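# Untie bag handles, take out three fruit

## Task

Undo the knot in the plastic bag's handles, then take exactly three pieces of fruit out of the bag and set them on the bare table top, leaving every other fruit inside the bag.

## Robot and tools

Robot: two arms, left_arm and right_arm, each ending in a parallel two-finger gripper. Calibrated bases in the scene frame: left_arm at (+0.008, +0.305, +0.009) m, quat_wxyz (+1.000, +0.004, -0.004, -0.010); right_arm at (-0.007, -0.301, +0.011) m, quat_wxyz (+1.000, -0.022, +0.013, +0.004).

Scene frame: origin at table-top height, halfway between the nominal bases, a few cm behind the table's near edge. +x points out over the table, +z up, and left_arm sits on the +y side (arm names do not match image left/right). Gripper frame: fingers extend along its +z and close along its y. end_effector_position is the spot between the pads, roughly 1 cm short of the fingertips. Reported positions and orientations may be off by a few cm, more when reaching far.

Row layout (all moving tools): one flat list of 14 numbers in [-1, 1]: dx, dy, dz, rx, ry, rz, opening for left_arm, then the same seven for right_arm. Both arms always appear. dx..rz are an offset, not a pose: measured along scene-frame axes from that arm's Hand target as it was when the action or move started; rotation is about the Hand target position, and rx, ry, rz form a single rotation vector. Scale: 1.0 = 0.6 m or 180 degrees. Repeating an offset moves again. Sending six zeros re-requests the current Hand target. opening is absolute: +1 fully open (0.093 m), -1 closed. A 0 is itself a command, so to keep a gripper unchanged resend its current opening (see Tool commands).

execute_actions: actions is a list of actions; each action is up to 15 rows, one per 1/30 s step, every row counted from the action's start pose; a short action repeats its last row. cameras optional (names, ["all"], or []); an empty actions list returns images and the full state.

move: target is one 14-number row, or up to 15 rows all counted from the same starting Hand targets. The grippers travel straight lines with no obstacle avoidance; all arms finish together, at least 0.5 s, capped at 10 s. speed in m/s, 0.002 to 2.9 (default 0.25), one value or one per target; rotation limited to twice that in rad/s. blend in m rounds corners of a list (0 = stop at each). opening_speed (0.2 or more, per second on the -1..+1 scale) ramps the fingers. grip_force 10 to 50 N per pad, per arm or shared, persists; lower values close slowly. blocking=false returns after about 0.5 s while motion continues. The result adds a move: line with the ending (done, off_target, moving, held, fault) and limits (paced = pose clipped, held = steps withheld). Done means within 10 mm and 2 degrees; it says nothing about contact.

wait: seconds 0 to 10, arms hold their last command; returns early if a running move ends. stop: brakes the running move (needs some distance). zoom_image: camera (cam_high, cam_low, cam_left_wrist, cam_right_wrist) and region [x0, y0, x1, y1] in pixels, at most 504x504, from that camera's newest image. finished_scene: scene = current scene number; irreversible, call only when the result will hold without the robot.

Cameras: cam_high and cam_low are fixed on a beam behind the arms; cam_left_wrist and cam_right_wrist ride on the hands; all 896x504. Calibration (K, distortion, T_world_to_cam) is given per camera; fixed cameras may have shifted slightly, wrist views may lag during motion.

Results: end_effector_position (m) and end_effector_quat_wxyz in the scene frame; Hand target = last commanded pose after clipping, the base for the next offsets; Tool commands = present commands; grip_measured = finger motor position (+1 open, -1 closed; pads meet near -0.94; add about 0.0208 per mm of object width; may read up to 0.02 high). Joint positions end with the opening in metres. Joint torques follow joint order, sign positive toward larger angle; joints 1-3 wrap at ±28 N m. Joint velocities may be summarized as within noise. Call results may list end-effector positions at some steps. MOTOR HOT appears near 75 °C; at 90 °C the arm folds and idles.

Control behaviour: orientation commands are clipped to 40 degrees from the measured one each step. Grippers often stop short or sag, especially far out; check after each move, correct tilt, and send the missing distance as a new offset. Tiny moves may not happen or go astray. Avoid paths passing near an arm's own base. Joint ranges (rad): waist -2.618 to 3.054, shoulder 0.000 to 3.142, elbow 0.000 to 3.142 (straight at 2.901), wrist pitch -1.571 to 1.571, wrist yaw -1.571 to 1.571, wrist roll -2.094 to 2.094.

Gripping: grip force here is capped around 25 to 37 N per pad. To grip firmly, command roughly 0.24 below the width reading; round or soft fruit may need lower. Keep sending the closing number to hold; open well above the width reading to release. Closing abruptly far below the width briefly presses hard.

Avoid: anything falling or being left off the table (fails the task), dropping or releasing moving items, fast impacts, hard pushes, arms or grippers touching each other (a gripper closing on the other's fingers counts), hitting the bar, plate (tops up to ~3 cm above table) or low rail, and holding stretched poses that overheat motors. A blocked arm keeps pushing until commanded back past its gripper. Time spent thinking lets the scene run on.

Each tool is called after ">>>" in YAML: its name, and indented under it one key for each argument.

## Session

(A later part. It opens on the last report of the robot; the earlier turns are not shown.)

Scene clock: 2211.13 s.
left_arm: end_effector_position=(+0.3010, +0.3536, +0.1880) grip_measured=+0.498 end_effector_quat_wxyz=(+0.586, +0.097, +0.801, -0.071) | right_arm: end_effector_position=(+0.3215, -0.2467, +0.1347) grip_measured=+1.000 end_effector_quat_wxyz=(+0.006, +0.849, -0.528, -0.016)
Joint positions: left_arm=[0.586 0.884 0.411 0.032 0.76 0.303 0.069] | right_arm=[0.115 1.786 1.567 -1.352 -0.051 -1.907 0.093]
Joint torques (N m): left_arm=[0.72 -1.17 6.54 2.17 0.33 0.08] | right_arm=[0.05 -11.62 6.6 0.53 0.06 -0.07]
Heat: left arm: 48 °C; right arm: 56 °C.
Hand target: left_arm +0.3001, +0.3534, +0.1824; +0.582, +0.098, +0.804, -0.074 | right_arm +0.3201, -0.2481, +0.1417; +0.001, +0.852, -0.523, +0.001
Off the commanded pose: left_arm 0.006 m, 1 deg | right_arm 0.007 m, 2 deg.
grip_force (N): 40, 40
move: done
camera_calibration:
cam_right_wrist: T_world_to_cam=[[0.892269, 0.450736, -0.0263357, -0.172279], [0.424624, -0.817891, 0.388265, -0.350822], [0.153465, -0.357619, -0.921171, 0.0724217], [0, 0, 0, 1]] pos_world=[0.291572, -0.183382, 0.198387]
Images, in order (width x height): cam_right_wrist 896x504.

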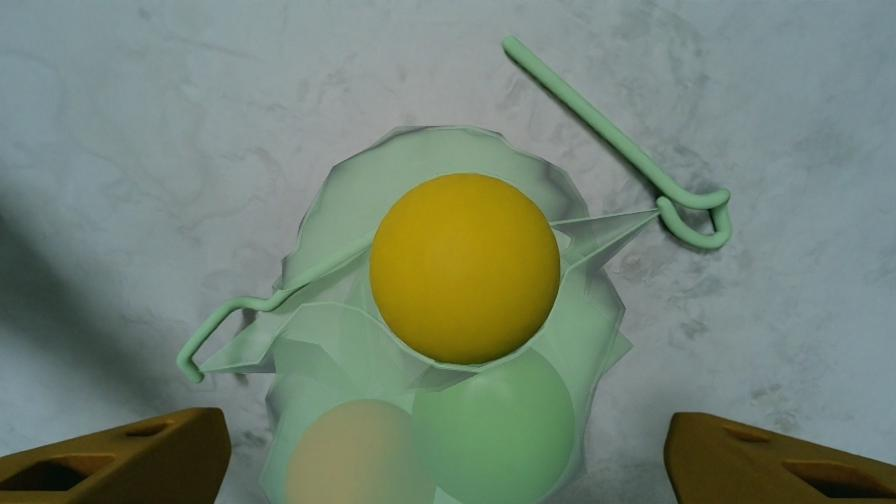

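>>> move:
  target: [0,0,0,0,0,0,0.5,0.0123,-0.0057,-0.11,0,0,0.044,1]
  speed: 0.12
  cameras: ["cam_right_wrist"]

>>> zoom_image:
  camera: "cam_right_wrist"
  region: [200, 0, 700, 504]

Scene clock: 2245.70 s.
left_arm: end_effector_position=(+0.3010, +0.3536, +0.1880) grip_measured=+0.498 end_effector_quat_wxyz=(+0.586, +0.097, +0.801, -0.071) | right_arm: end_effector_position=(+0.3290, -0.2480, +0.0832) grip_measured=+1.000 end_effector_quat_wxyz=(-0.008, +0.885, -0.465, +0.003)
Joint positions: left_arm=[0.586 0.884 0.411 0.032 0.76 0.303 0.069] | right_arm=[0.115 1.793 1.37 -1.101 -0.05 -2.051 0.093]
Joint torques (N m): left_arm=[0.66 -1.17 6.58 2.17 0.32 0.09] | right_arm=[-0.34 -7.01 6.58 0.59 0.09 -0.1]
Heat: left arm: 50 °C; right arm: 55 °C.
Hand target: left_arm +0.3001, +0.3534, +0.1824; +0.582, +0.098, +0.804, -0.074 | right_arm +0.3275, -0.2516, +0.0756; +0.001, +0.887, -0.463, +0.001
Off the commanded pose: left_arm 0.006 m, 1 deg | right_arm 0.008 m, 1 deg.
grip_force (N): 40, 40
move: done
camera_calibration:
cam_right_wrist: T_world_to_cam=[[0.817344, 0.575883, 0.0175314, -0.127716], [0.520514, -0.751121, 0.406056, -0.351588], [0.247009, -0.322762, -0.91368, 0.000567257], [0, 0, 0, 1]] pos_world=[0.287255, -0.190353, 0.145522]
Images, in order (width x height): cam_right_wrist 896x504.

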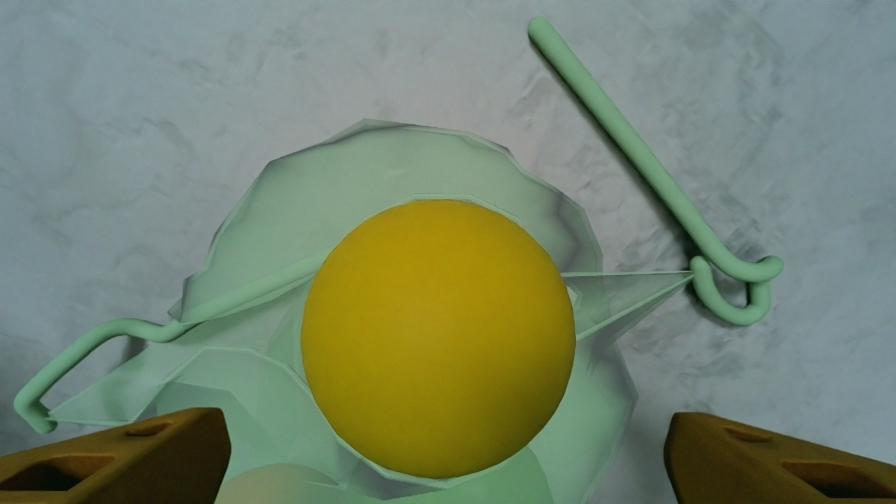

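Scaled by 1.000.

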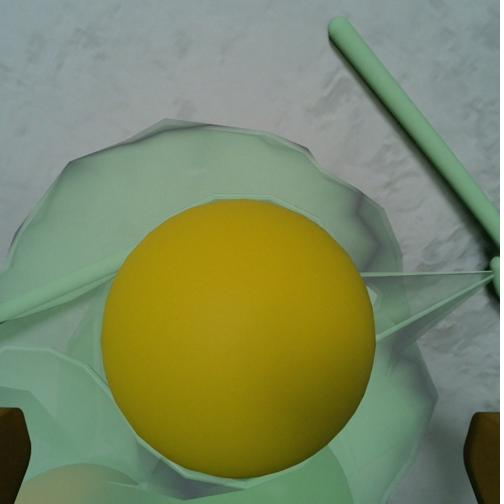

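>>> move:
  target: [0,0,0,0,0,0,0.5,0,-0.003,-0.07,0,0,0,1]
  speed: 0.08
  cameras: ["cam_right_wrist","cam_low"]

>>> zoom_image:
  camera: "cam_low"
  region: [140, 200, 360, 380]

Scene clock: 2257.60 s.
left_arm: end_effector_position=(+0.3010, +0.3536, +0.1880) grip_measured=+0.498 end_effector_quat_wxyz=(+0.586, +0.097, +0.801, -0.071) | right_arm: end_effector_position=(+0.3298, -0.2496, +0.0409) grip_measured=+1.000 end_effector_quat_wxyz=(-0.008, +0.886, -0.464, +0.003)
Joint positions: left_arm=[0.586 0.884 0.411 0.032 0.76 0.303 0.069] | right_arm=[0.115 1.842 1.258 -0.941 -0.05 -2.051 0.093]
Joint torques (N m): left_arm=[0.76 -1.22 6.58 2.18 0.32 0.07] | right_arm=[-0.39 -7.19 6.46 0.61 0.06 -0.06]
Heat: left arm: 50 °C; right arm: 54 °C.
Hand target: left_arm +0.3001, +0.3534, +0.1824; +0.582, +0.098, +0.804, -0.074 | right_arm +0.3275, -0.2534, +0.0336; +0.001, +0.887, -0.463, +0.001
Off the commanded pose: left_arm 0.006 m, 1 deg | right_arm 0.009 m, 1 deg.
grip_force (N): 40, 40
move: done
camera_calibration:
cam_right_wrist: T_world_to_cam=[[0.817157, 0.576159, 0.0172019, -0.126485], [0.520908, -0.750916, 0.405931, -0.336039], [0.246798, -0.322749, -0.913742, -0.0387012], [0, 0, 0, 1]] pos_world=[0.287955, -0.191953, 0.103222]
Images, in order (width x height): cam_low 896x504, cam_right_wrist 896x504.

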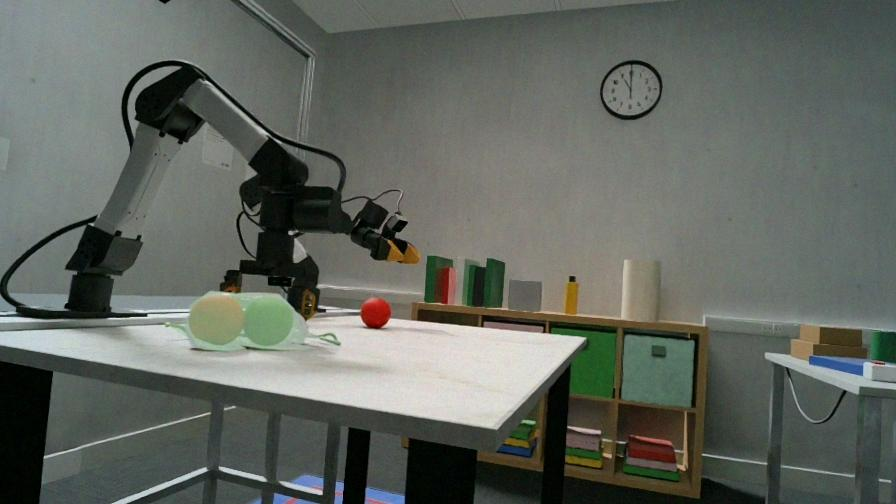

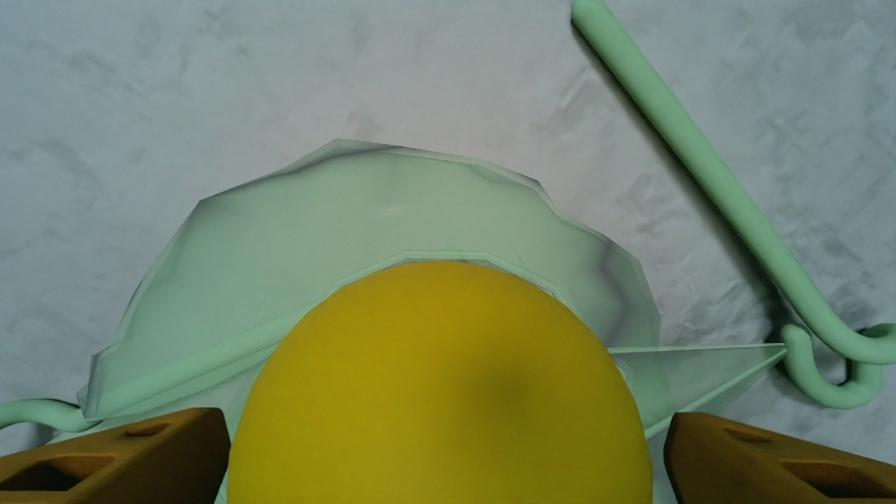

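Scaled by 2.291 from the camera's 896x504 image, which has a finer 1280x720 frame.

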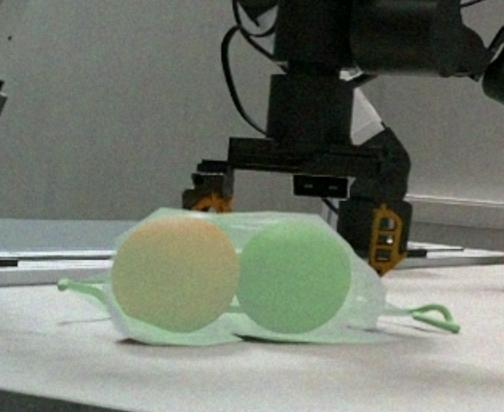

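Good alignment. Close and lift.

>>> move:
  target: [0,0,0,0,0,0,0.5,0,0,0,0,0,0,0.3]
  opening_speed: 0.4
  cameras: []

>>> move:
  target: [0,0,0,0,0,0,0.5,-0.02,0.03,0.13,0,0,0,0.3]
  speed: 0.08
  cameras: ["cam_right_wrist","cam_low","cam_high"]

>>> zoom_image:
  camera: "cam_low"
  region: [140, 200, 360, 380]

Scene clock: 2271.17 s.
left_arm: end_effector_position=(+0.3010, +0.3536, +0.1880) grip_measured=+0.498 end_effector_quat_wxyz=(+0.586, +0.097, +0.801, -0.071) | right_arm: end_effector_position=(+0.3300, -0.2496, +0.0409) grip_measured=+0.336 end_effector_quat_wxyz=(-0.008, +0.886, -0.464, +0.003)
Joint positions: left_arm=[0.586 0.884 0.411 0.032 0.76 0.303 0.069] | right_arm=[0.115 1.842 1.258 -0.94 -0.05 -2.052 0.061]
Joint torques (N m): left_arm=[0.68 -1.24 6.53 2.18 0.32 0.09] | right_arm=[-0.43 -7.34 6.31 0.64 0.05 -0.09]
Heat: left arm: 51 °C; right arm: 54 °C.
Hand target: left_arm +0.3001, +0.3534, +0.1824; +0.582, +0.098, +0.804, -0.074 | right_arm +0.3275, -0.2534, +0.0336; +0.001, +0.887, -0.463, +0.000
Off the commanded pose: left_arm 0.006 m, 1 deg | right_arm 0.009 m, 1 deg.
grip_force (N): 40, 40
move: done
No camera images: "cameras" was empty.

Scene clock: 2272.90 s.
left_arm: end_effector_position=(+0.3010, +0.3536, +0.1880) grip_measured=+0.498 end_effector_quat_wxyz=(+0.586, +0.097, +0.801, -0.071) | right_arm: end_effector_position=(+0.3125, -0.2353, +0.0943) grip_measured=+0.336 end_effector_quat_wxyz=(+0.006, +0.887, -0.461, -0.018)
Joint positions: left_arm=[0.586 0.884 0.411 0.032 0.76 0.303 0.069] | right_arm=[0.159 1.776 1.395 -1.193 -0.049 -2.016 0.061]
Joint torques (N m): left_arm=[0.68 -1.2 6.53 2.19 0.33 0.08] | right_arm=[0.09 -11.08 11.1 0.09 0.06 0.05]
Heat: left arm: 51 °C; right arm: 54 °C.
Hand target: left_arm +0.3001, +0.3534, +0.1824; +0.582, +0.098, +0.804, -0.074 | right_arm +0.3155, -0.2353, +0.1116; +0.001, +0.887, -0.463, +0.001
Off the commanded pose: left_arm 0.006 m, 1 deg | right_arm 0.018 m, 2 deg.
grip_force (N): 40, 40
move: off_target (right_arm)
camera_calibration:
cam_right_wrist: T_world_to_cam=[[0.812735, 0.581986, -0.0274602, -0.114617], [0.546064, -0.744442, 0.384213, -0.342231], [0.203164, -0.327258, -0.922836, 0.0324426], [0, 0, 0, 1]] pos_world=[0.273443, -0.177448, 0.158281]
Images, in order (width x height): cam_high 896x504, cam_low 896x504, cam_right_wrist 896x504.

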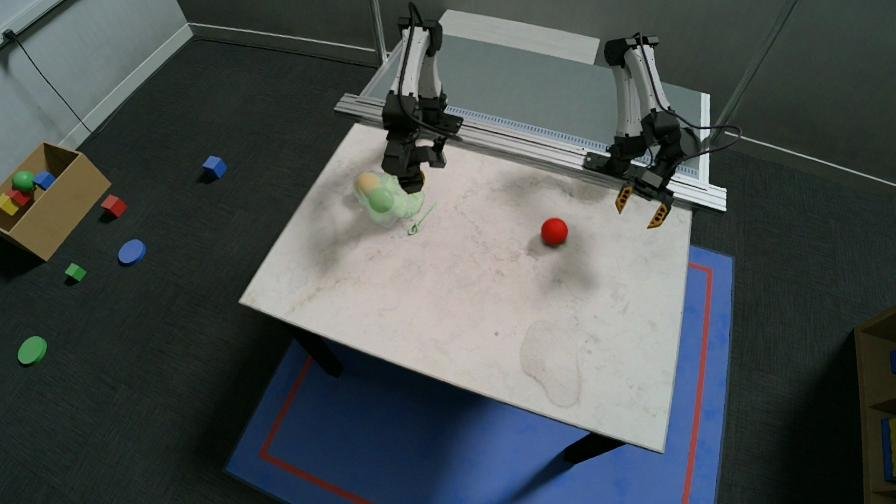

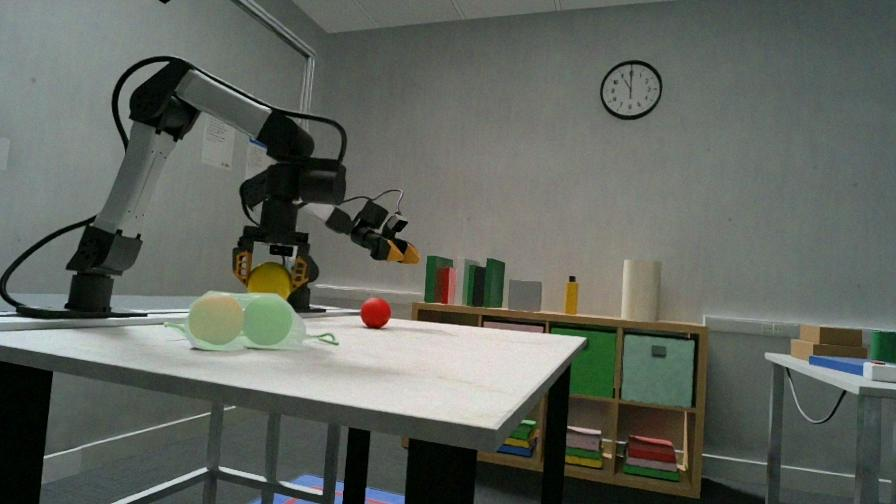

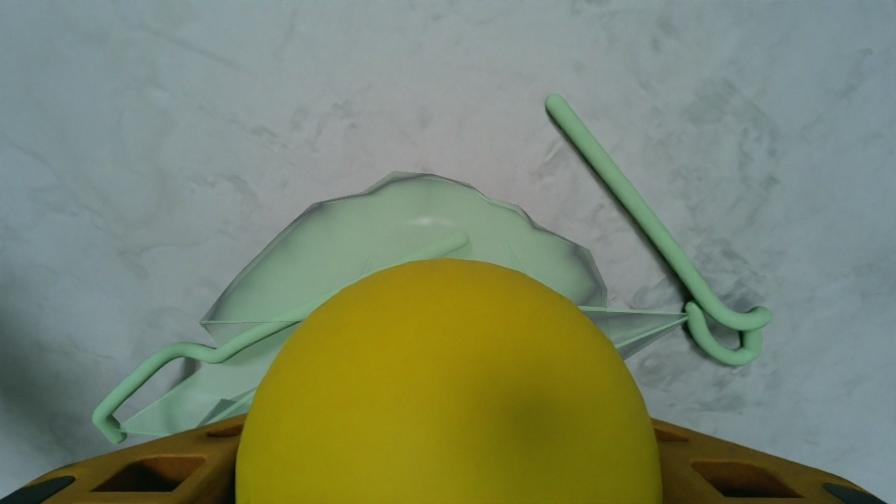

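Scaled by 2.291 from the camera's 896x504 image, which has a finer 1280x720 frame.

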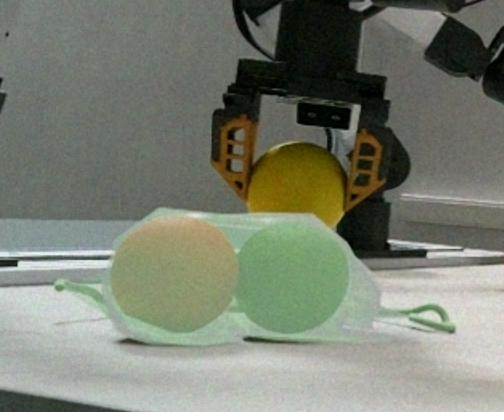

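>>> move:
  target:
    - [0,0,0,0,0,0,0.5,-0.01,0.03,0.1,0,0,0,0.3]
    - [0,0,0,0,0,0,0.5,-0.026,0.425,0.1,0,0,0,0.3]
    - [0,0,0,0,0,0,0.5,-0.026,0.425,-0.1,0,0,0,0.3]
  speed: [0.12,0.2,0.12]
  blend: [0.03,0.02,0]
  cameras: ["cam_right_wrist","cam_low"]

Scene clock: 2287.70 s.
left_arm: end_effector_position=(+0.3010, +0.3536, +0.1880) grip_measured=+0.498 end_effector_quat_wxyz=(+0.586, +0.097, +0.801, -0.071) | right_arm: end_effector_position=(+0.2999, +0.0215, +0.0525) grip_measured=+0.336 end_effector_quat_wxyz=(+0.000, +0.888, -0.460, -0.005)
Joint positions: left_arm=[0.586 0.884 0.411 0.032 0.76 0.303 0.069] | right_arm=[0.793 2.22 1.908 -1.212 -0.021 -1.384 0.061]
Joint torques (N m): left_arm=[0.62 -1.21 6.56 2.18 0.32 0.07] | right_arm=[-0.1 -12.56 6.71 0.67 0.05 0.09]
Heat: left arm: 51 °C; right arm: 56 °C.
Hand target: left_arm +0.3001, +0.3534, +0.1824; +0.582, +0.098, +0.804, -0.074 | right_arm +0.2999, +0.0197, +0.0516; +0.001, +0.887, -0.462, +0.000
Off the commanded pose: left_arm 0.006 m, 1 deg | right_arm 0.002 m, 1 deg.
grip_force (N): 40, 40
move: done
camera_calibration:
cam_right_wrist: T_world_to_cam=[[0.811201, 0.584751, -0.00440684, -0.255821], [0.537518, -0.742665, 0.399404, -0.126375], [0.230279, -0.326365, -0.916765, 0.0720584], [0, 0, 0, 1]] pos_world=[0.258858, 0.0792549, 0.115408]
Images, in order (width x height): cam_low 896x504, cam_right_wrist 896x504.

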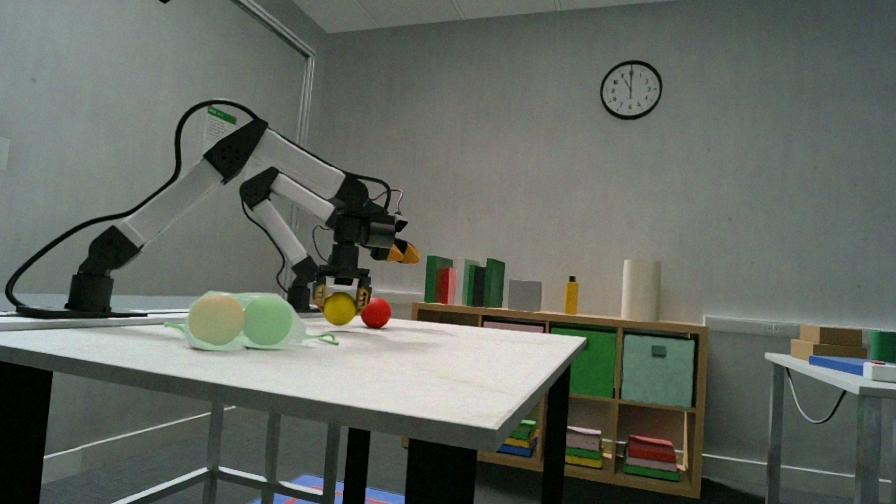

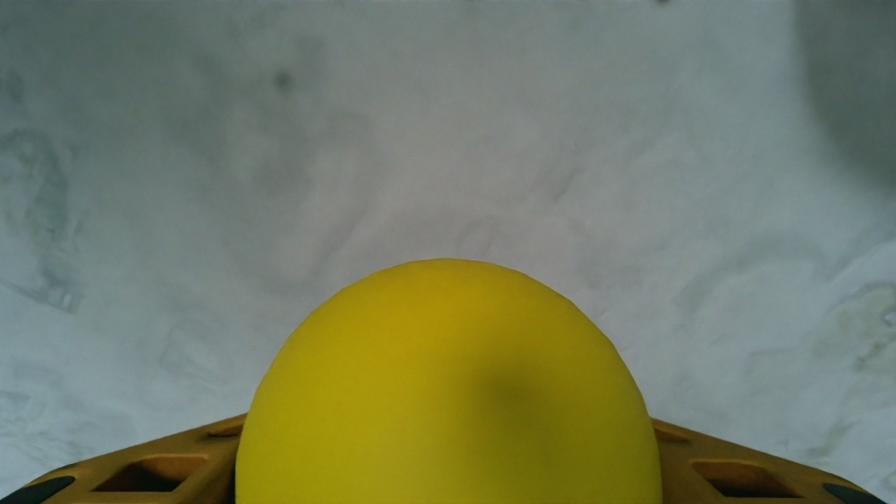

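>>> move:
  target: [0,0,0,0,0,0,0.5,0,0,-0.027,0,0,0,0.3]
  speed: 0.05
  cameras: ["cam_low"]

>>> zoom_image:
  camera: "cam_low"
  region: [280, 230, 420, 350]

Scene clock: 2293.77 s.
left_arm: end_effector_position=(+0.3010, +0.3536, +0.1880) grip_measured=+0.498 end_effector_quat_wxyz=(+0.586, +0.097, +0.801, -0.071) | right_arm: end_effector_position=(+0.2993, +0.0206, +0.0413) grip_measured=+0.336 end_effector_quat_wxyz=(-0.001, +0.888, -0.460, -0.005)
Joint positions: left_arm=[0.586 0.884 0.411 0.032 0.76 0.303 0.069] | right_arm=[0.793 2.22 1.863 -1.164 -0.021 -1.384 0.061]
Joint torques (N m): left_arm=[0.72 -1.1 6.61 2.17 0.34 0.08] | right_arm=[0.12 -11.41 6.57 0.76 0.07 0.11]
Heat: left arm: 51 °C; right arm: 56 °C.
Hand target: left_arm +0.3001, +0.3534, +0.1824; +0.582, +0.098, +0.804, -0.074 | right_arm +0.2999, +0.0197, +0.0355; +0.001, +0.887, -0.463, +0.001
Off the commanded pose: left_arm 0.006 m, 1 deg | right_arm 0.006 m, 1 deg.
grip_force (N): 40, 40
move: done
Images, in order (width x height): cam_low 896x504.

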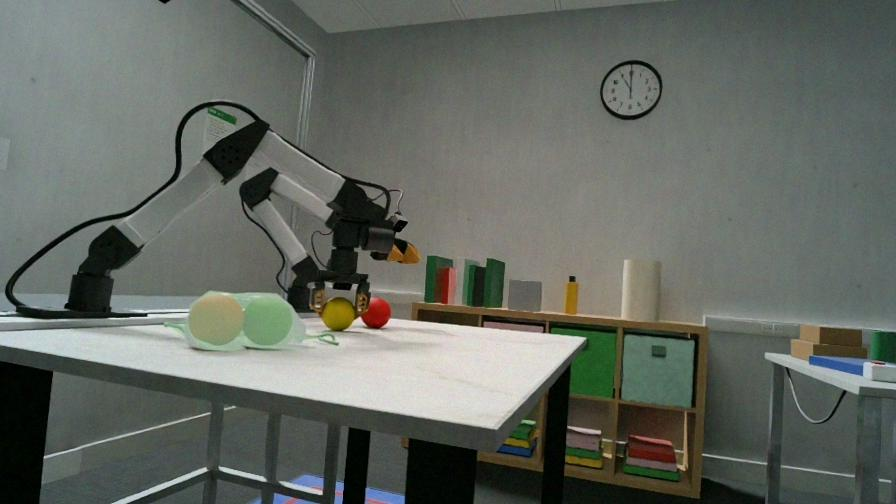

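Scaled by 3.600 from the camera's 896x504 image, which has a finer 1280x720 frame.

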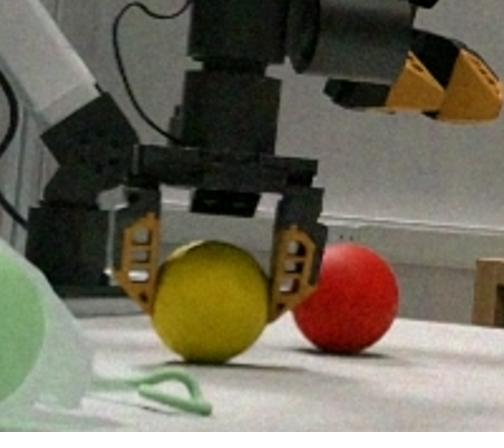

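>>> move:
  target: [0,0,0,0,0,0,0.5,0,0,-0.006,0,0,0,0.3]
  speed: 0.03
  cameras: ["cam_low"]

>>> zoom_image:
  camera: "cam_low"
  region: [280, 230, 420, 350]

Scene clock: 2311.87 s.
left_arm: end_effector_position=(+0.3010, +0.3536, +0.1880) grip_measured=+0.498 end_effector_quat_wxyz=(+0.586, +0.097, +0.801, -0.071) | right_arm: end_effector_position=(+0.3000, +0.0213, +0.0404) grip_measured=+0.336 end_effector_quat_wxyz=(-0.004, +0.888, -0.460, -0.004)
Joint positions: left_arm=[0.586 0.884 0.411 0.032 0.76 0.303 0.069] | right_arm=[0.793 2.22 1.859 -1.156 -0.021 -1.384 0.061]
Joint torques (N m): left_arm=[0.72 -1.13 6.56 2.18 0.32 0.08] | right_arm=[0.02 -11.23 5.9 0.85 0.05 0.09]
Heat: left arm: 52 °C; right arm: 54 °C.
Hand target: left_arm +0.3001, +0.3534, +0.1824; +0.582, +0.098, +0.804, -0.074 | right_arm +0.2998, +0.0197, +0.0318; +0.001, +0.887, -0.462, +0.001
Off the commanded pose: left_arm 0.006 m, 1 deg | right_arm 0.009 m, 1 deg.
grip_force (N): 40, 40
move: done
Images, in order (width x height): cam_low 896x504.

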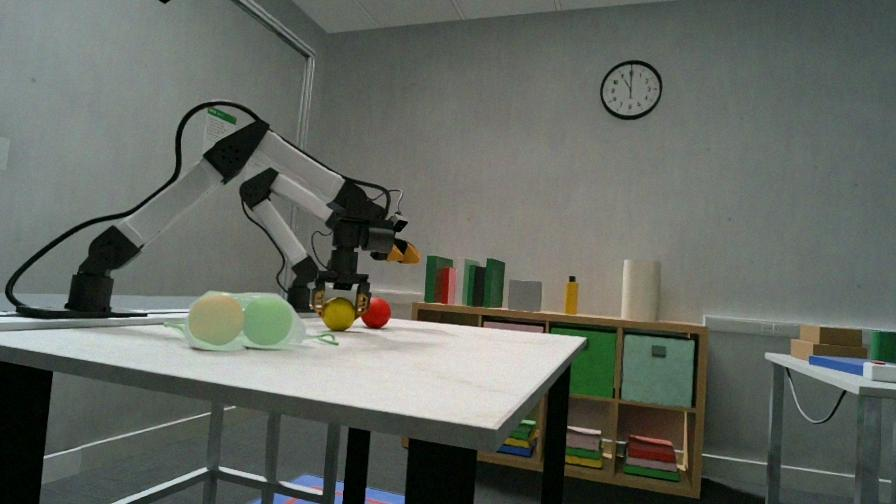

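Scaled by 3.600 from the camera's 896x504 image, which has a finer 1280x720 frame.

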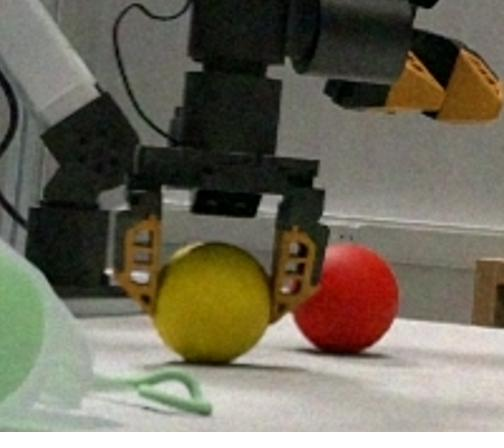

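>>> move:
  target: [0,0,0,0,0,0,0.5,0,0,0.002,0,0,0,0.95]
  opening_speed: 0.35
  cameras: []

>>> move:
  target:
    - [0,0,0,0,0,0,0.5,0,0,0.22,0,0,0,0.95]
    - [0,0,0,0,0,0,0.5,0.09,-0.5,0.3,0,0,-0.65,0.95]
  speed: [0.1,0.3]
  blend: [0.03,0]
  cameras: ["cam_right_wrist","cam_high"]

>>> zoom_image:
  camera: "cam_right_wrist"
  region: [200, 0, 700, 504]

>>> zoom_image:
  camera: "cam_high"
  region: [320, 130, 480, 260]

Scene clock: 2323.90 s.
left_arm: end_effector_position=(+0.3010, +0.3536, +0.1880) grip_measured=+0.498 end_effector_quat_wxyz=(+0.586, +0.097, +0.801, -0.071) | right_arm: end_effector_position=(+0.3017, +0.0231, +0.0404) grip_measured=+0.949 end_effector_quat_wxyz=(-0.008, +0.888, -0.460, -0.002)
Joint positions: left_arm=[0.586 0.884 0.411 0.032 0.76 0.303 0.069] | right_arm=[0.793 2.22 1.859 -1.146 -0.021 -1.384 0.091]
Joint torques (N m): left_arm=[0.69 -1.16 6.5 2.18 0.32 0.08] | right_arm=[0.01 -11.44 6.2 0.71 0.09 0.09]
Heat: left arm: 52 °C; right arm: 54 °C.
Hand target: left_arm +0.3001, +0.3534, +0.1824; +0.582, +0.098, +0.804, -0.074 | right_arm +0.2999, +0.0197, +0.0330; +0.001, +0.887, -0.463, +0.001
Off the commanded pose: left_arm 0.006 m, 1 deg | right_arm 0.008 m, 1 deg.
grip_force (N): 40, 40
move: done
No camera images: "cameras" was empty.

Scene clock: 2329.33 s.
left_arm: end_effector_position=(+0.3010, +0.3536, +0.1880) grip_measured=+0.498 end_effector_quat_wxyz=(+0.586, +0.097, +0.801, -0.071) | right_arm: end_effector_position=(+0.3609, -0.2797, +0.1984) grip_measured=+0.949 end_effector_quat_wxyz=(+0.023, -0.076, +0.997, -0.005)
Joint positions: left_arm=[0.586 0.884 0.411 0.032 0.76 0.303 0.069] | right_arm=[0.012 1.896 1.96 -1.561 -0.034 -0.131 0.091]
Joint torques (N m): left_arm=[0.7 -1.16 6.54 2.18 0.32 0.09] | right_arm=[-0.61 -12.64 8.55 0.47 -0.11 0.06]
Heat: left arm: 52 °C; right arm: 54 °C.
Hand target: left_arm +0.3001, +0.3534, +0.1824; +0.582, +0.098, +0.804, -0.074 | right_arm +0.3539, -0.2803, +0.2130; -0.001, -0.069, +0.998, +0.000
Off the commanded pose: left_arm 0.006 m, 1 deg | right_arm 0.016 m, 3 deg.
joint sent to its limit (right arm) — joint 4 (wrist pitch), lower limit. The joint targets are off in orientation, not in position.
grip_force (N): 40, 40
move: off_target (right_arm)
camera_calibration:
cam_right_wrist: T_world_to_cam=[[0.161228, -0.986812, 0.0144189, -0.337227], [-0.91924, -0.144839, 0.366086, 0.258436], [-0.35917, -0.0722777, -0.930469, 0.379817], [0, 0, 0, 1]] pos_world=[0.428354, -0.267896, 0.263661]
Images, in order (width x height): cam_high 896x504, cam_right_wrist 896x504.

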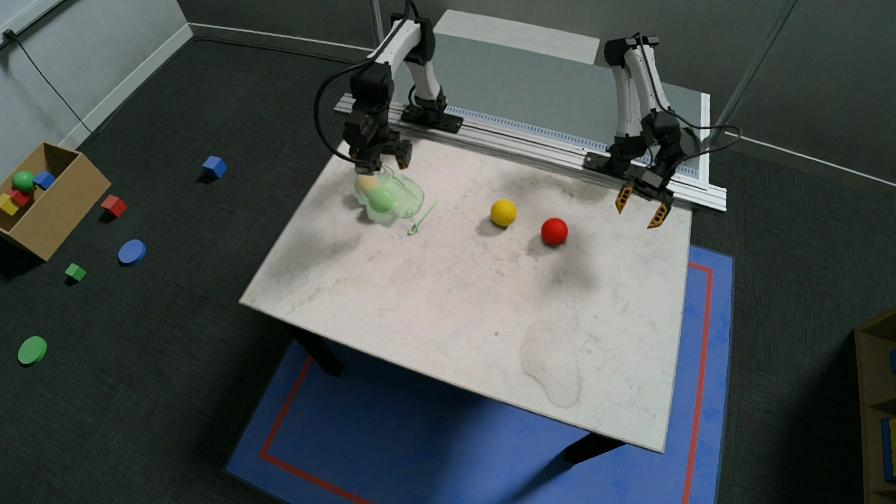

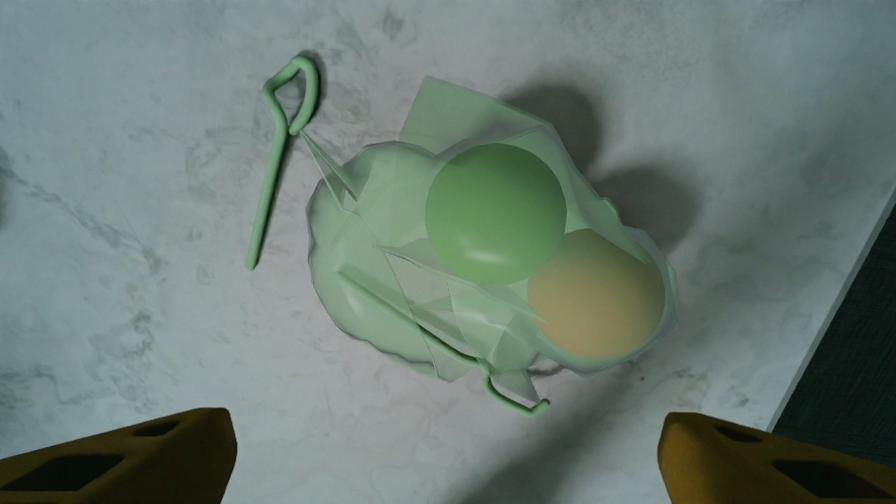

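Scaled by 1.000.

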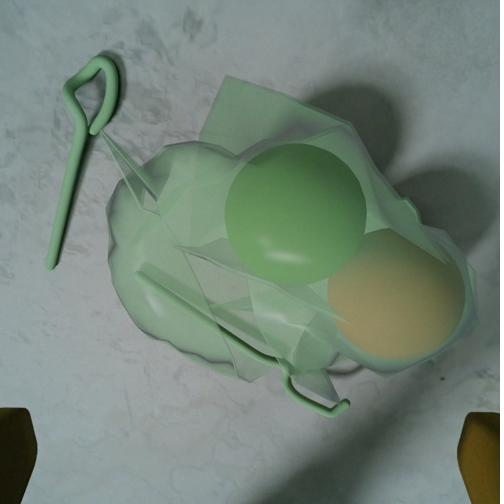

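Scaled by 3.150 from the camera's 896x504 image, which has a finer 1280x720 frame.

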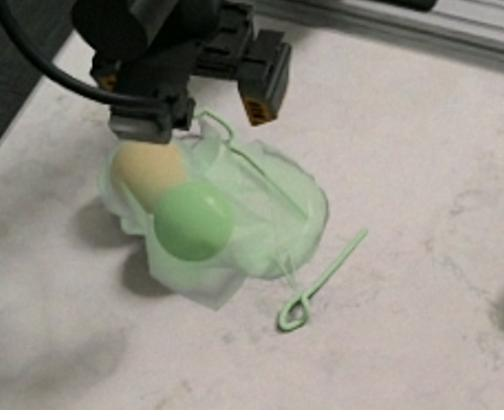

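>>> move:
  target: [0,0,0,0,0,0,0.5,0.063,0.15,-0.19,0,0,-0.04,-0.25]
  speed: 0.25
  cameras: ["cam_right_wrist"]

Scene clock: 2385.40 s.
left_arm: end_effector_position=(+0.3010, +0.3536, +0.1881) grip_measured=+0.498 end_effector_quat_wxyz=(+0.586, +0.097, +0.801, -0.071) | right_arm: end_effector_position=(+0.3889, -0.1899, +0.1019) grip_measured=-0.249 end_effector_quat_wxyz=(-0.003, -0.012, +1.000, -0.001)
Joint positions: left_arm=[0.586 0.884 0.411 0.033 0.76 0.303 0.069] | right_arm=[0.243 2.077 1.851 -1.315 -0.035 0.228 0.033]
Joint torques (N m): left_arm=[0.72 -1.18 6.56 2.18 0.32 0.07] | right_arm=[-0.39 -10.24 8.21 0.74 -0.01 0.08]
Heat: left arm: 54 °C; right arm: 56 °C.
Hand target: left_arm +0.3001, +0.3534, +0.1824; +0.582, +0.098, +0.804, -0.074 | right_arm +0.3917, -0.1903, +0.0990; -0.001, -0.006, +1.000, +0.000
Off the commanded pose: left_arm 0.006 m, 1 deg | right_arm 0.004 m, 1 deg.
grip_force (N): 40, 40
move: done
camera_calibration:
cam_right_wrist: T_world_to_cam=[[0.0325698, -0.999468, 0.00152527, -0.202765], [-0.910217, -0.0290309, 0.413112, 0.346195], [-0.412848, -0.0148433, -0.910679, 0.336384], [0, 0, 0, 1]] pos_world=[0.460593, -0.187614, 0.16363]
Images, in order (width x height): cam_right_wrist 896x504.

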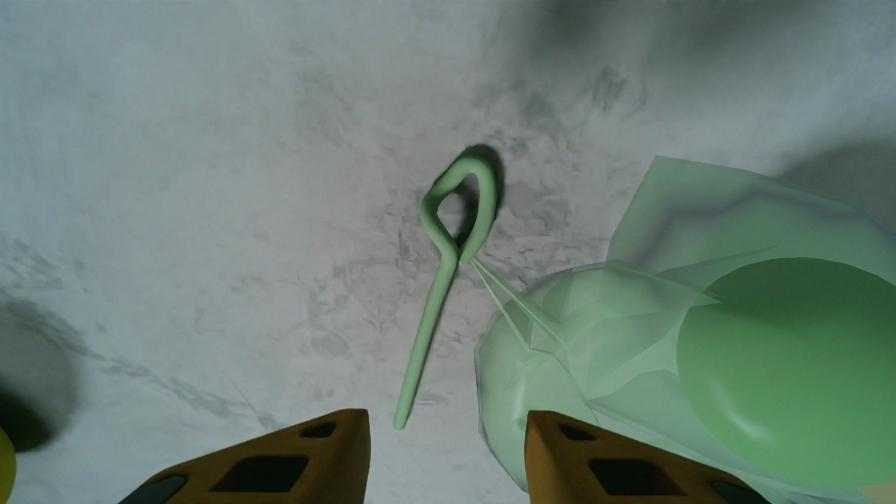

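>>> move:
  target:
    - [0,0,0,0,0,0,0.5,0.0,-0.003,-0.148,0,0,0,-0.25]
    - [0,0,0,0,0,0,0.5,0.0,-0.003,-0.148,0,0,0,-1]
  speed: 0.12
  cameras: ["cam_right_wrist"]

Scene clock: 2397.60 s.
left_arm: end_effector_position=(+0.3010, +0.3536, +0.1881) grip_measured=+0.498 end_effector_quat_wxyz=(+0.586, +0.097, +0.801, -0.071) | right_arm: end_effector_position=(+0.3947, -0.1914, +0.0206) grip_measured=-0.911 end_effector_quat_wxyz=(+0.008, -0.010, +1.000, +0.002)
Joint positions: left_arm=[0.586 0.884 0.411 0.033 0.76 0.303 0.069] | right_arm=[0.243 2.132 1.61 -0.996 -0.035 0.232 0.001]
Joint torques (N m): left_arm=[0.65 -1.16 6.57 2.16 0.32 0.08] | right_arm=[-0.1 -9.42 6.74 0.79 -0.01 0.1]
Heat: left arm: 54 °C; right arm: 54 °C.
Hand target: left_arm +0.3001, +0.3534, +0.1824; +0.582, +0.098, +0.804, -0.074 | right_arm +0.3918, -0.1921, +0.0103; -0.001, -0.006, +1.000, +0.000
Off the commanded pose: left_arm 0.006 m, 1 deg | right_arm 0.011 m, 1 deg.
grip_force (N): 40, 40
move: off_target (right_arm)
camera_calibration:
cam_right_wrist: T_world_to_cam=[[0.0298996, -0.999547, -0.00338105, -0.203142], [-0.919084, -0.0288221, 0.393007, 0.388937], [-0.392926, -0.0086433, -0.919529, 0.258219], [0, 0, 0, 1]] pos_world=[0.465001, -0.189608, 0.0838982]
Images, in order (width x height): cam_right_wrist 896x504.

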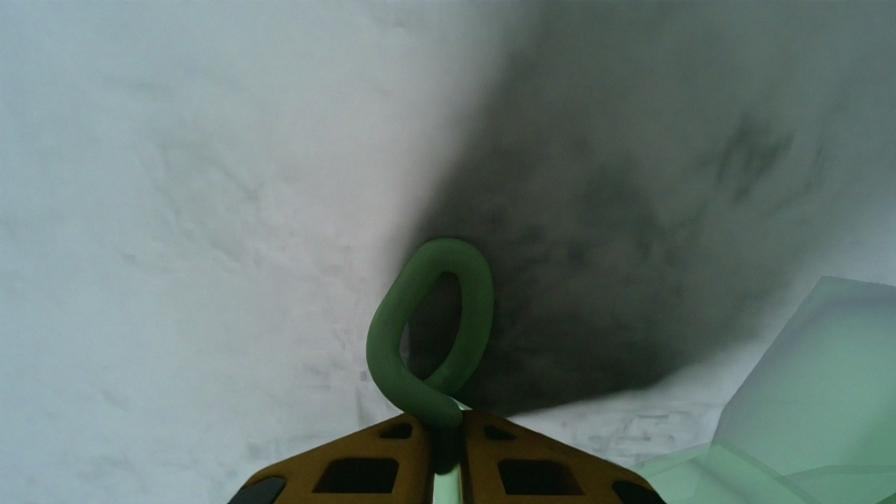

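>>> move:
  target:
    - [0,0,0,0,0,0,0.5,0.02,0,0.08,0,0,0,-1]
    - [0,0,0,0,0,0,0.5,0.1,-0.09,0.1,0,0,0,-1]
  speed: 0.1
  blend: [0.02,0]
  cameras: ["cam_right_wrist","cam_high"]

>>> zoom_image:
  camera: "cam_high"
  region: [320, 130, 480, 260]

Scene clock: 2407.97 s.
left_arm: end_effector_position=(+0.3010, +0.3536, +0.1881) grip_measured=+0.498 end_effector_quat_wxyz=(+0.586, +0.097, +0.801, -0.071) | right_arm: end_effector_position=(+0.4502, -0.2442, +0.0714) grip_measured=-0.911 end_effector_quat_wxyz=(+0.006, -0.006, +1.000, -0.002)
Joint positions: left_arm=[0.586 0.884 0.411 0.033 0.76 0.303 0.069] | right_arm=[0.097 2.301 2.087 -1.315 -0.035 0.095 0.001]
Joint torques (N m): left_arm=[0.75 -1.09 6.56 2.19 0.33 0.08] | right_arm=[-0.75 -10.37 11.54 0.33 -0.04 -0.08]
Heat: left arm: 54 °C; right arm: 54 °C.
Hand target: left_arm +0.3001, +0.3534, +0.1824; +0.582, +0.098, +0.804, -0.074 | right_arm +0.4518, -0.2462, +0.0702; -0.001, -0.006, +1.000, +0.000
Off the commanded pose: left_arm 0.006 m, 1 deg | right_arm 0.003 m, 1 deg.
grip_force (N): 40, 40
move: done
camera_calibration:
cam_right_wrist: T_world_to_cam=[[0.0206239, -0.99978, 0.00378114, -0.253896], [-0.91761, -0.0174271, 0.3971, 0.420378], [-0.396947, -0.0116594, -0.917767, 0.327292], [0, 0, 0, 1]] pos_world=[0.520897, -0.242698, 0.134406]
Images, in order (width x height): cam_high 896x504, cam_right_wrist 896x504.

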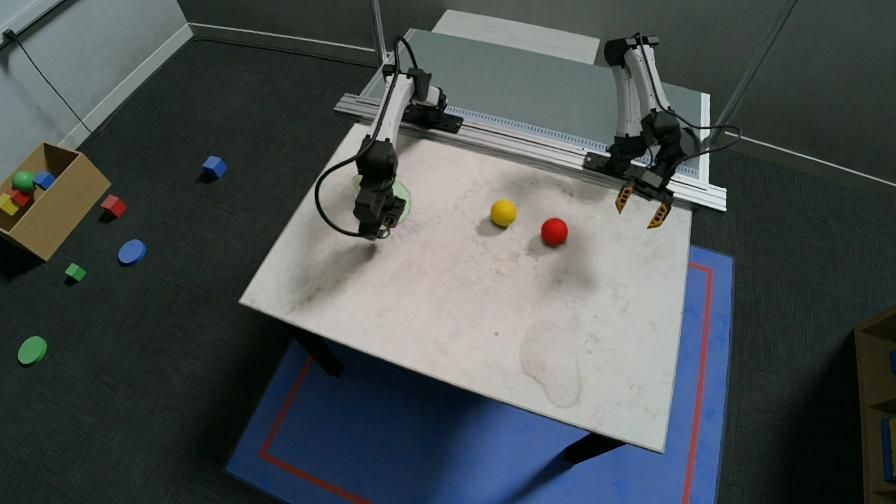

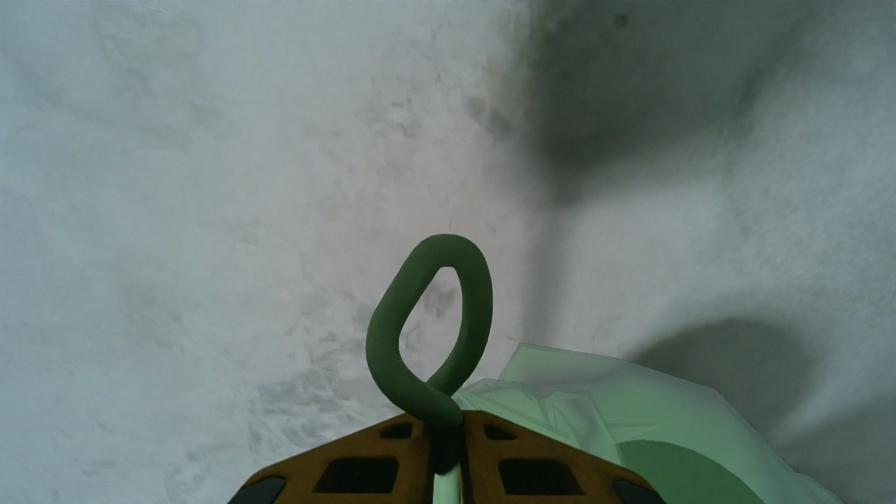

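Scaled by 3.150 from the camera's 896x504 image, which has a finer 1280x720 frame.

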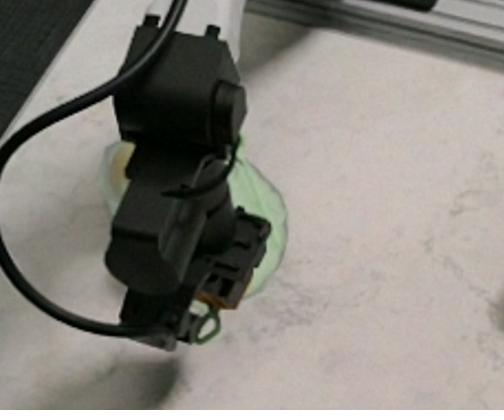

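>>> move:
  target:
    - [0,0,0,0,0,0,0.5,0.04,-0.02,-0.095,0,0,0,-1]
    - [0,0,0,0,0,0,0.5,0.04,-0.02,-0.095,0,0,0,-0.3]
    - [0,0,0,0,0,0,0.5,0.05,-0.01,0.12,0,0,0,-0.3]
    - [0,0,0,0,0,0,0.5,-0.16,-0.08,0.24,0,0,0,0.9]
  speed: [0.1,0.1,0.12,0.3]
  blend: [0,0,0.03,0]
  cameras: ["cam_right_wrist","cam_high"]

>>> zoom_image:
  camera: "cam_right_wrist"
  region: [200, 0, 700, 504]

>>> zoom_image:
  camera: "cam_high"
  region: [320, 130, 480, 260]

Scene clock: 2421.37 s.
left_arm: end_effector_position=(+0.3010, +0.3536, +0.1881) grip_measured=+0.498 end_effector_quat_wxyz=(+0.586, +0.097, +0.801, -0.071) | right_arm: end_effector_position=(+0.3612, -0.2930, +0.2114) grip_measured=+0.899 end_effector_quat_wxyz=(+0.039, -0.006, +0.999, -0.004)
Joint positions: left_arm=[0.586 0.884 0.411 0.033 0.76 0.303 0.069] | right_arm=[-0.028 1.88 1.988 -1.575 -0.038 -0.028 0.088]
Joint torques (N m): left_arm=[0.69 -1.17 6.61 2.15 0.33 0.07] | right_arm=[-0.64 -10.7 6.56 0.66 -0.1 -0.09]
Heat: left arm: 54 °C; right arm: 55 °C.
Hand target: left_arm +0.3001, +0.3534, +0.1824; +0.582, +0.098, +0.804, -0.074 | right_arm +0.3557, -0.2941, +0.2142; -0.001, -0.006, +1.000, +0.000
Off the commanded pose: left_arm 0.006 m, 1 deg | right_arm 0.006 m, 5 deg.
joint sent to its limit (right arm) — joint 4 (wrist pitch), lower limit. The joint targets are off in orientation, not in position.
grip_force (N): 40, 40
move: off_target (right_arm); target 2's new opening was sent with right_arm's hand 0.014 m and 1 deg from that target; target 4's new opening was sent with right_arm's hand 0.006 m and 5 deg from that target
camera_calibration:
cam_right_wrist: T_world_to_cam=[[0.0206293, -0.999747, 0.00896859, -0.302448], [-0.942062, -0.0164334, 0.335037, 0.304524], [-0.334805, -0.0153605, -0.942162, 0.401447], [0, 0, 0, 1]] pos_world=[0.427527, -0.2912, 0.278914]
Images, in order (width x height): cam_high 896x504, cam_right_wrist 896x504.

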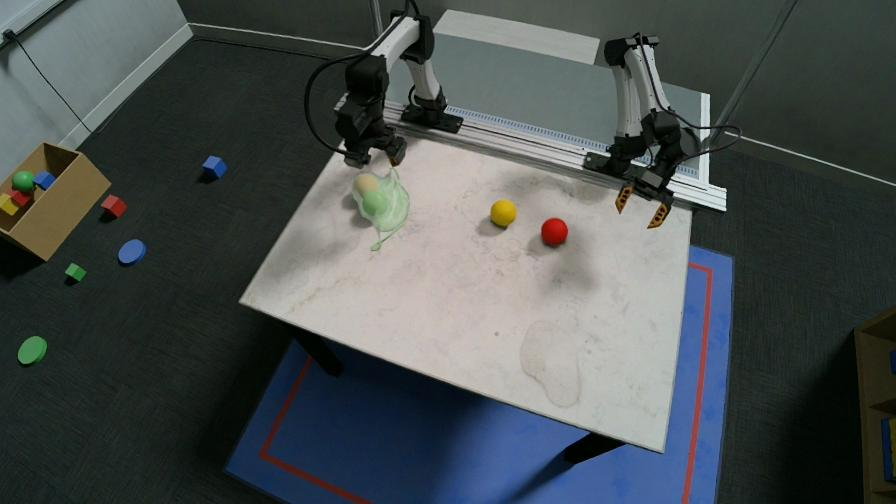

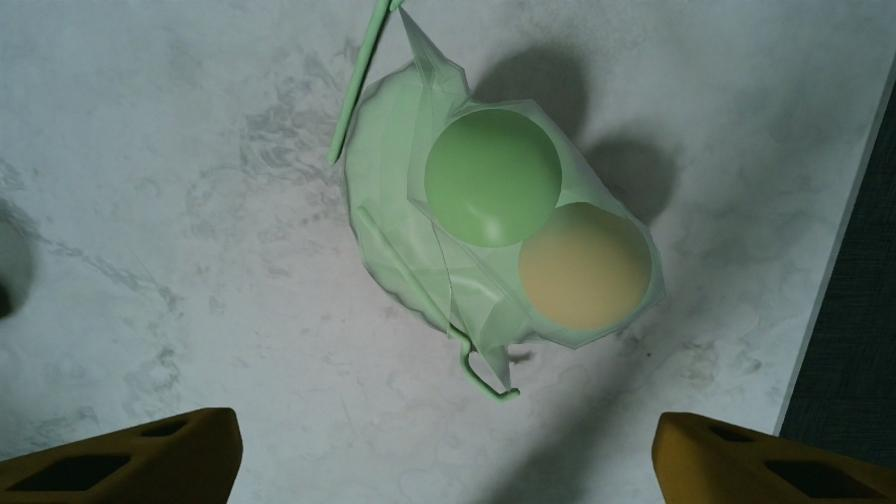

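Scaled by 1.000.

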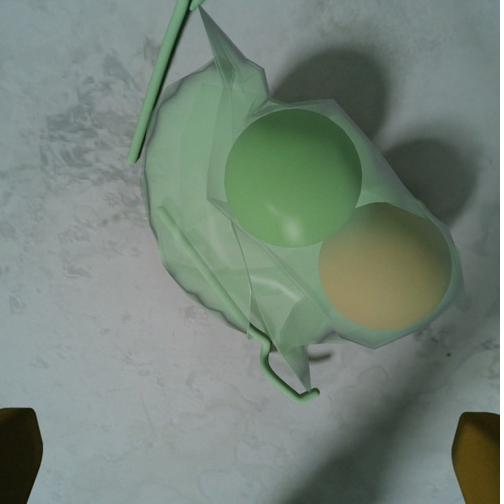

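Scaled by 3.150 from the camera's 896x504 image, which has a finer 1280x720 frame.

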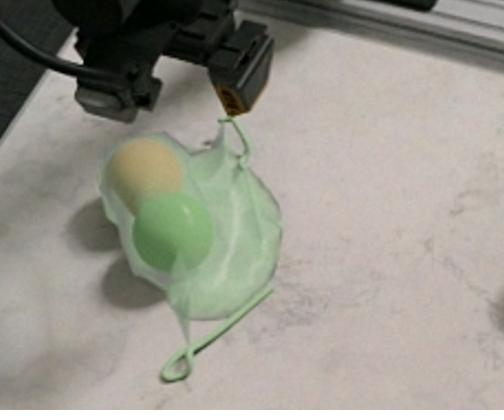

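>>> move:
  target: [0,0,0,0,0,0,0.5,0.19,0.06,-0.19,0,0,0,-0.25]
  speed: 0.25
  cameras: ["cam_right_wrist"]

Scene clock: 2436.37 s.
left_arm: end_effector_position=(+0.3010, +0.3536, +0.1881) grip_measured=+0.498 end_effector_quat_wxyz=(+0.586, +0.097, +0.801, -0.071) | right_arm: end_effector_position=(+0.4695, -0.2580, +0.1021) grip_measured=-0.249 end_effector_quat_wxyz=(+0.006, -0.011, +1.000, -0.002)
Joint positions: left_arm=[0.586 0.884 0.411 0.033 0.76 0.303 0.069] | right_arm=[0.06 2.438 2.45 -1.543 -0.038 0.047 0.033]
Joint torques (N m): left_arm=[0.72 -1.17 6.63 2.16 0.34 0.08] | right_arm=[-0.25 -11.1 11.32 0.34 -0.06 0.11]
Heat: left arm: 55 °C; right arm: 55 °C.
Hand target: left_arm +0.3001, +0.3534, +0.1824; +0.582, +0.098, +0.804, -0.074 | right_arm +0.4697, -0.2581, +0.1002; -0.001, -0.006, +1.000, +0.000
Off the commanded pose: left_arm 0.006 m, 1 deg | right_arm 0.002 m, 1 deg.
grip_force (N): 40, 40
move: done
camera_calibration:
cam_right_wrist: T_world_to_cam=[[0.031679, -0.999493, 0.00311591, -0.273208], [-0.917253, -0.0278337, 0.397332, 0.422688], [-0.397044, -0.0154452, -0.91767, 0.362006], [0, 0, 0, 1]] pos_world=[0.540099, -0.255713, 0.165106]
Images, in order (width x height): cam_right_wrist 896x504.

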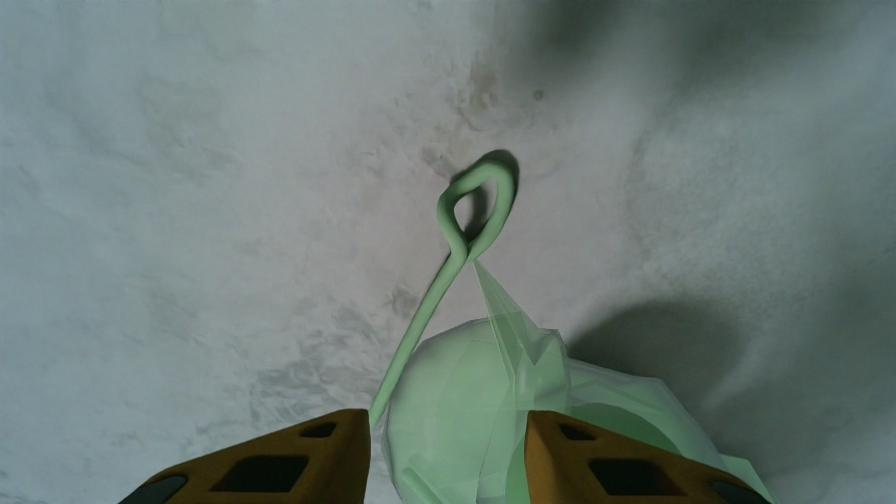

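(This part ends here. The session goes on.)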